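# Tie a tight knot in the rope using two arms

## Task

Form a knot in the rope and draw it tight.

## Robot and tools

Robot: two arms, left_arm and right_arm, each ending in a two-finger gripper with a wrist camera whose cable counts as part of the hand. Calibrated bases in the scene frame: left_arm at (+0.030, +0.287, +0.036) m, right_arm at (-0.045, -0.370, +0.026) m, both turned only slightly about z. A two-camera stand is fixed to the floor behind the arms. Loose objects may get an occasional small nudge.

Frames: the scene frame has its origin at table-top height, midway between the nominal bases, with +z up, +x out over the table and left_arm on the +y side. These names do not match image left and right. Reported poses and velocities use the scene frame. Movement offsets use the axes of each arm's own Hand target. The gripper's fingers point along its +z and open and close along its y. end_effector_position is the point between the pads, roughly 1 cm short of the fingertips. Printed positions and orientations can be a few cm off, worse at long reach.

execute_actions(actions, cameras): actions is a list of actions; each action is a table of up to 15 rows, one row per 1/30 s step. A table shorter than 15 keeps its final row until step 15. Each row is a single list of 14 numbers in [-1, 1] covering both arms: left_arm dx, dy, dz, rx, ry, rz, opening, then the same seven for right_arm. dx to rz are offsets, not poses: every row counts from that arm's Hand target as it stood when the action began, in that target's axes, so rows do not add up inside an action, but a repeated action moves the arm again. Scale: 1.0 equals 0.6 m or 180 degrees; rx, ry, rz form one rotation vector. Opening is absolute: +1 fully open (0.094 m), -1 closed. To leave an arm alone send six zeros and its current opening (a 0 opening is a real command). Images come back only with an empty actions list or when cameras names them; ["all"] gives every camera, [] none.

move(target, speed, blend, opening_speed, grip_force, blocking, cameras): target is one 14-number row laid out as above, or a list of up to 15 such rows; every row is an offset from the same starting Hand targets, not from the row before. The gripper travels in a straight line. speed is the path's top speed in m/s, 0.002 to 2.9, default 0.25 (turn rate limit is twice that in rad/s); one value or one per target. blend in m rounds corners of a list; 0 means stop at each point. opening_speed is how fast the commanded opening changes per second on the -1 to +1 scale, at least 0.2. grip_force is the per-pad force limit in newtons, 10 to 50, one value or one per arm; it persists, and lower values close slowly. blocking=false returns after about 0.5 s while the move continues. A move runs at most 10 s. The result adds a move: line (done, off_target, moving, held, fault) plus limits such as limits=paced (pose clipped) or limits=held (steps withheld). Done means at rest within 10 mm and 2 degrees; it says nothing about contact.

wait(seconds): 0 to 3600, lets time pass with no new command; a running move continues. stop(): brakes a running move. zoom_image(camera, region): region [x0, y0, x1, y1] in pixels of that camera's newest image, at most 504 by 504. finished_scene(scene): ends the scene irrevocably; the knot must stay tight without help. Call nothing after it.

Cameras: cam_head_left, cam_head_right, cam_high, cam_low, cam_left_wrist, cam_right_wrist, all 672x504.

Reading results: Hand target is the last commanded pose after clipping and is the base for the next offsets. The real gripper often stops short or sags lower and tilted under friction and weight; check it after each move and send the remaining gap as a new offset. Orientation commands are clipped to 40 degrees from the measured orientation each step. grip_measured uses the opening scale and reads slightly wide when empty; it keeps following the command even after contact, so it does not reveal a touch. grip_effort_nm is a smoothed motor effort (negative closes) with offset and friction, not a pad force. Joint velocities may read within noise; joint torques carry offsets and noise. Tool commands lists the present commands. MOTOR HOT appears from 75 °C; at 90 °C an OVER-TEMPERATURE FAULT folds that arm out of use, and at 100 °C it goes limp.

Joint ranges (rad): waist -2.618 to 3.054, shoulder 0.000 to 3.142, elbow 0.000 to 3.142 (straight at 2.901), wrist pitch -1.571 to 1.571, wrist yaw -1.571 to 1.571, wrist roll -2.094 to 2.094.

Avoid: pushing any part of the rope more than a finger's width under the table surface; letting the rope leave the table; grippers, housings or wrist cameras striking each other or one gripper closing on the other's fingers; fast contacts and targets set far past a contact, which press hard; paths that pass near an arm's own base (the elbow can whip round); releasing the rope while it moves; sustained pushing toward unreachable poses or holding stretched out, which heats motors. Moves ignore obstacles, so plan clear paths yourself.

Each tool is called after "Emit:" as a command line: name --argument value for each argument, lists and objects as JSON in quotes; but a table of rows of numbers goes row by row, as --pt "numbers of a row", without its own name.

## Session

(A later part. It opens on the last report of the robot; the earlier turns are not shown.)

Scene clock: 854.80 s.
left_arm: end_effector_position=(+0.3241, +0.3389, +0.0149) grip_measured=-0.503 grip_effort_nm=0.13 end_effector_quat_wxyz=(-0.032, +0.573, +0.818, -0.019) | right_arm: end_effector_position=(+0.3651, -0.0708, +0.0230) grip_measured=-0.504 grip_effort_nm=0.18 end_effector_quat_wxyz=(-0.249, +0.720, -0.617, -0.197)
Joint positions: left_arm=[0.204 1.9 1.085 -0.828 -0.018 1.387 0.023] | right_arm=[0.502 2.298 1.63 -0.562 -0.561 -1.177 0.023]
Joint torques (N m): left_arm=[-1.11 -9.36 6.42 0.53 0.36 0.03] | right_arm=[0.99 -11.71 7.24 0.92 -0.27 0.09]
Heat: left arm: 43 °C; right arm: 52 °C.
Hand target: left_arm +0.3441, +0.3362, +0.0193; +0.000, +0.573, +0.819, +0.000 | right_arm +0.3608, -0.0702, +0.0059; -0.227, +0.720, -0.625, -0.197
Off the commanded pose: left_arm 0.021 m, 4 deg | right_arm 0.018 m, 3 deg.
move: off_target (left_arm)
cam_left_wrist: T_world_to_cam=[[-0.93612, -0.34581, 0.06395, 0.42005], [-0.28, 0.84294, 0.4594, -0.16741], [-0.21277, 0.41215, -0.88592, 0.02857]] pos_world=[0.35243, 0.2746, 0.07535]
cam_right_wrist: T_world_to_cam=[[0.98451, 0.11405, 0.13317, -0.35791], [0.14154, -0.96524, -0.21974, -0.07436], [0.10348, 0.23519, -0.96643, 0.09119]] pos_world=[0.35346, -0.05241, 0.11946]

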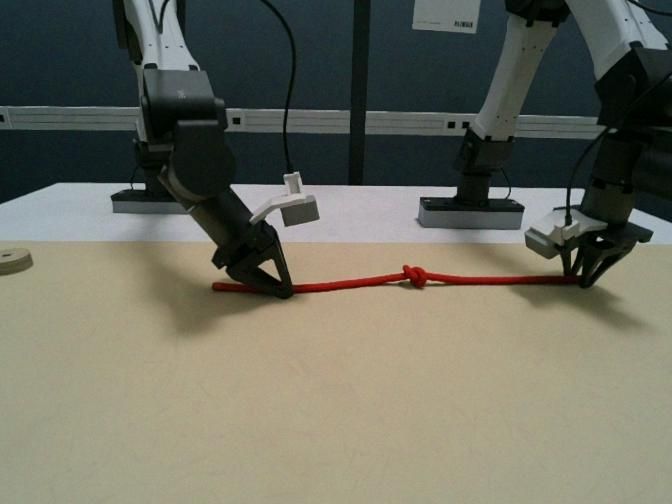

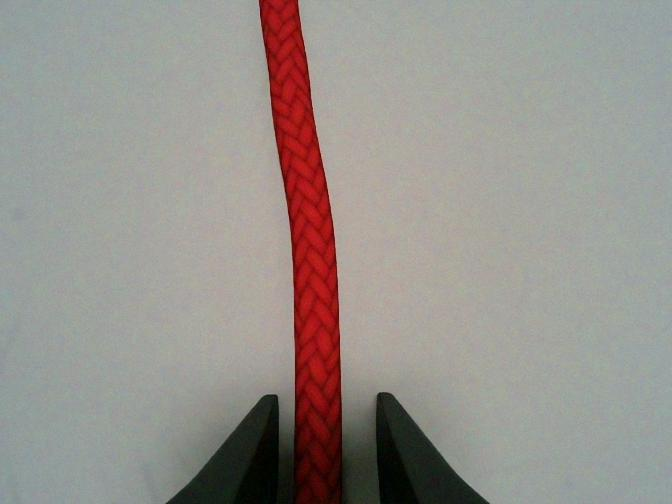

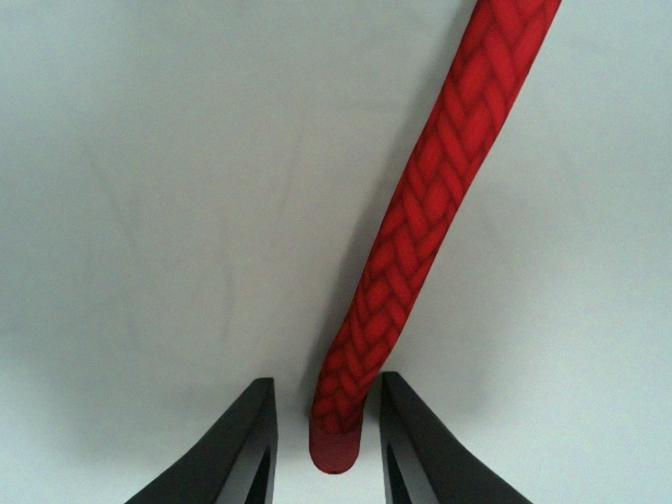

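Emit:
move --pt "0.0132 -0.0218 0 0 0 0 -0.5 0 0 0 0 0 0 -0.5" --pt "0.0132 -0.0218 -0.1333 0 0 0 -0.5 0 0 -0.1333 0 0 0 -0.5" --speed 0.05 --cameras '["cam_high","cam_low","cam_left_wrist","cam_right_wrist"]'

Emit:
zoom_image --camera "cam_low" --region '[200, 230, 620, 330]'

Scene clock: 878.50 s.
left_arm: end_effector_position=(+0.3226, +0.3392, +0.0850) grip_measured=-0.502 grip_effort_nm=0.12 end_effector_quat_wxyz=(-0.020, +0.573, +0.819, -0.007) | right_arm: end_effector_position=(+0.3553, -0.1153, +0.0524) grip_measured=-0.503 grip_effort_nm=0.18 end_effector_quat_wxyz=(-0.212, +0.718, -0.631, -0.204)
Joint positions: left_arm=[0.206 1.749 1.2 -1.06 -0.018 1.388 0.023] | right_arm=[0.425 2.219 1.652 -0.79 -0.561 -1.268 0.023]
Joint torques (N m): left_arm=[0.08 -10.5 8.24 0.03 0.34 0.17] | right_arm=[-0.5 -17.57 7.92 0.59 -0.55 -0.11]
Heat: left arm: 43 °C; right arm: 51 °C.
Hand target: left_arm +0.3292, +0.3391, +0.0993; +0.000, +0.573, +0.819, +0.000 | right_arm +0.3609, -0.1160, +0.0714; -0.227, +0.720, -0.625, -0.197
Off the commanded pose: left_arm 0.016 m, 2 deg | right_arm 0.020 m, 2 deg.
move: off_target (left_arm, right_arm)
cam_left_wrist: T_world_to_cam=[[-0.9376, -0.34645, 0.02955, 0.41795], [-0.29615, 0.84022, 0.45424, -0.19371], [-0.1822, 0.41715, -0.89039, 0.07899]] pos_world=[0.3489, 0.27461, 0.14597]
cam_right_wrist: T_world_to_cam=[[0.99109, 0.11679, 0.06397, -0.34553], [0.12655, -0.9756, -0.17941, -0.1074], [0.04146, 0.1859, -0.98169, 0.14822]] pos_world=[0.3499, -0.09197, 0.14834]

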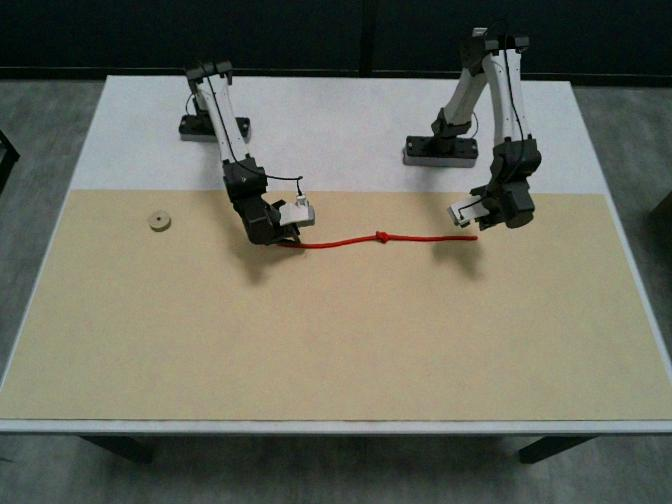

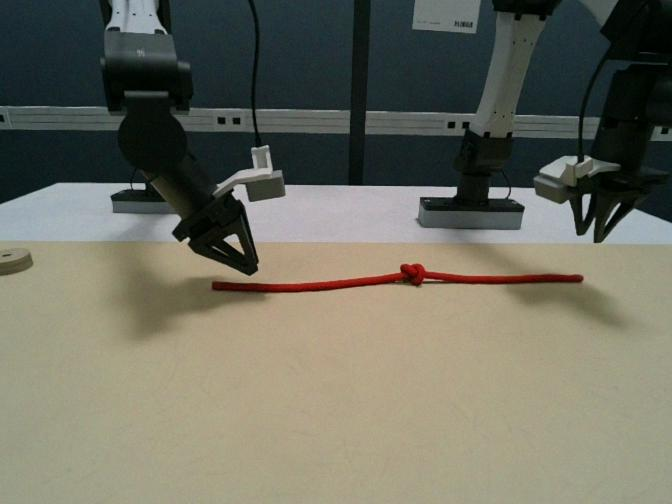

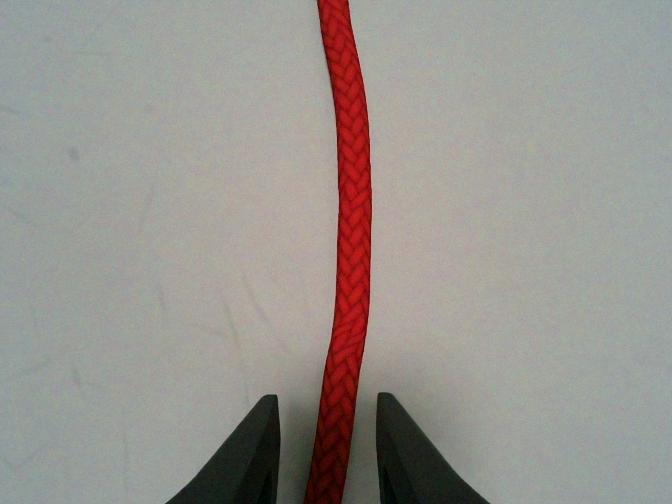

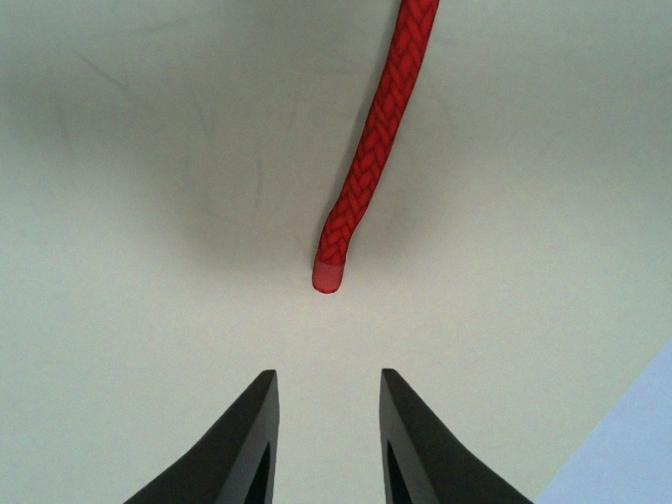

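Scaled by 1.200 from the camera's image (finer frame: 960x720).

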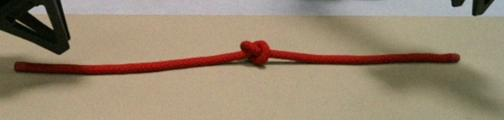

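Emit:
zoom_image --camera "cam_low" --region '[370, 245, 460, 300]'

Emit:
zoom_image --camera "cam_high" --region '[340, 210, 430, 265]'

Scaled by 5.600 from the camera's image (finer frame: 960x720).

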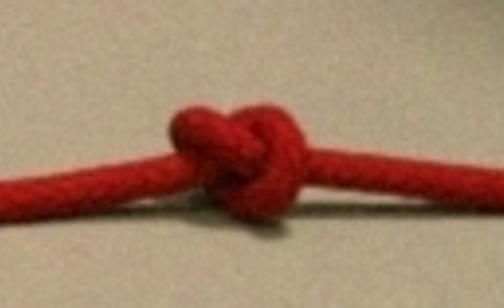

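Scaled by 5.600 from the camera's image (finer frame: 960x720).

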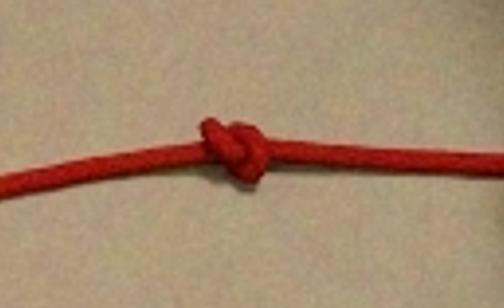

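Emit:
move --target '[0,0,-0.1,0,0,0,-0.5,0,0,-0.1,0,0,0,-0.5]' --speed 0.1 --cameras '["cam_high","cam_low"]'

Emit:
zoom_image --camera "cam_low" --region '[370, 245, 460, 300]'

Scene clock: 892.07 s.
left_arm: end_effector_position=(+0.3256, +0.3397, +0.1460) grip_measured=-0.502 grip_effort_nm=0.11 end_effector_quat_wxyz=(-0.018, +0.573, +0.819, -0.005) | right_arm: end_effector_position=(+0.3582, -0.1497, +0.1031) grip_measured=-0.503 grip_effort_nm=0.18 end_effector_quat_wxyz=(-0.212, +0.719, -0.631, -0.201)
Joint positions: left_arm=[0.206 1.713 1.404 -1.296 -0.018 1.388 0.023] | right_arm=[0.349 2.145 1.743 -0.999 -0.57 -1.356 0.023]
Joint torques (N m): left_arm=[0.06 -9.78 8.54 0 0.33 0.19] | right_arm=[-0.51 -16.58 8.13 0.51 -0.65 -0.1]
Heat: left arm: 43 °C; right arm: 54 °C.
Hand target: left_arm +0.3291, +0.3391, +0.1592; +0.000, +0.573, +0.819, +0.000 | right_arm +0.3610, -0.1505, +0.1206; -0.227, +0.720, -0.625, -0.197
Off the commanded pose: left_arm 0.014 m, 2 deg | right_arm 0.018 m, 2 deg.
move: off_target (left_arm, right_arm)

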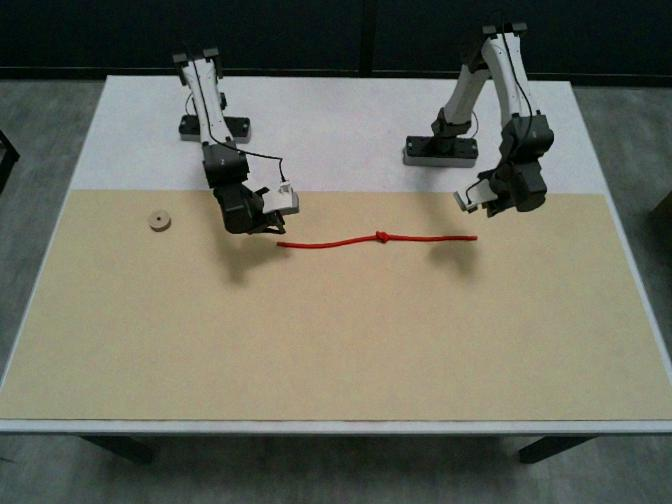

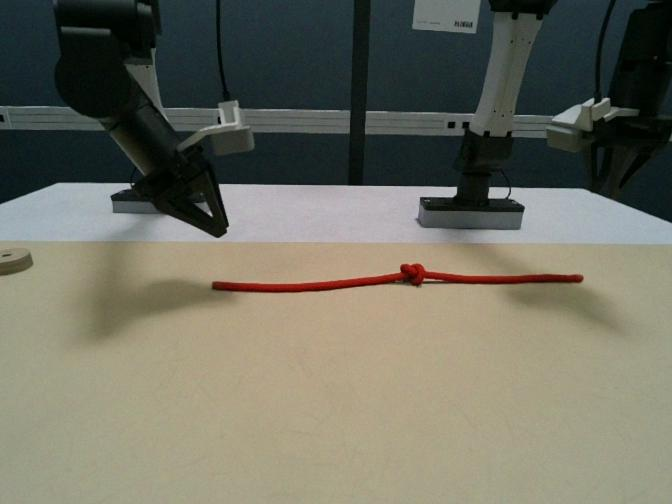

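Scaled by 5.600 from the camera's image (finer frame: 960x720).

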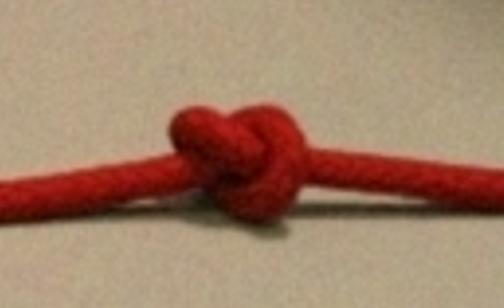

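Emit:
finished_scene --scene 2

The scene is finished: the task was done.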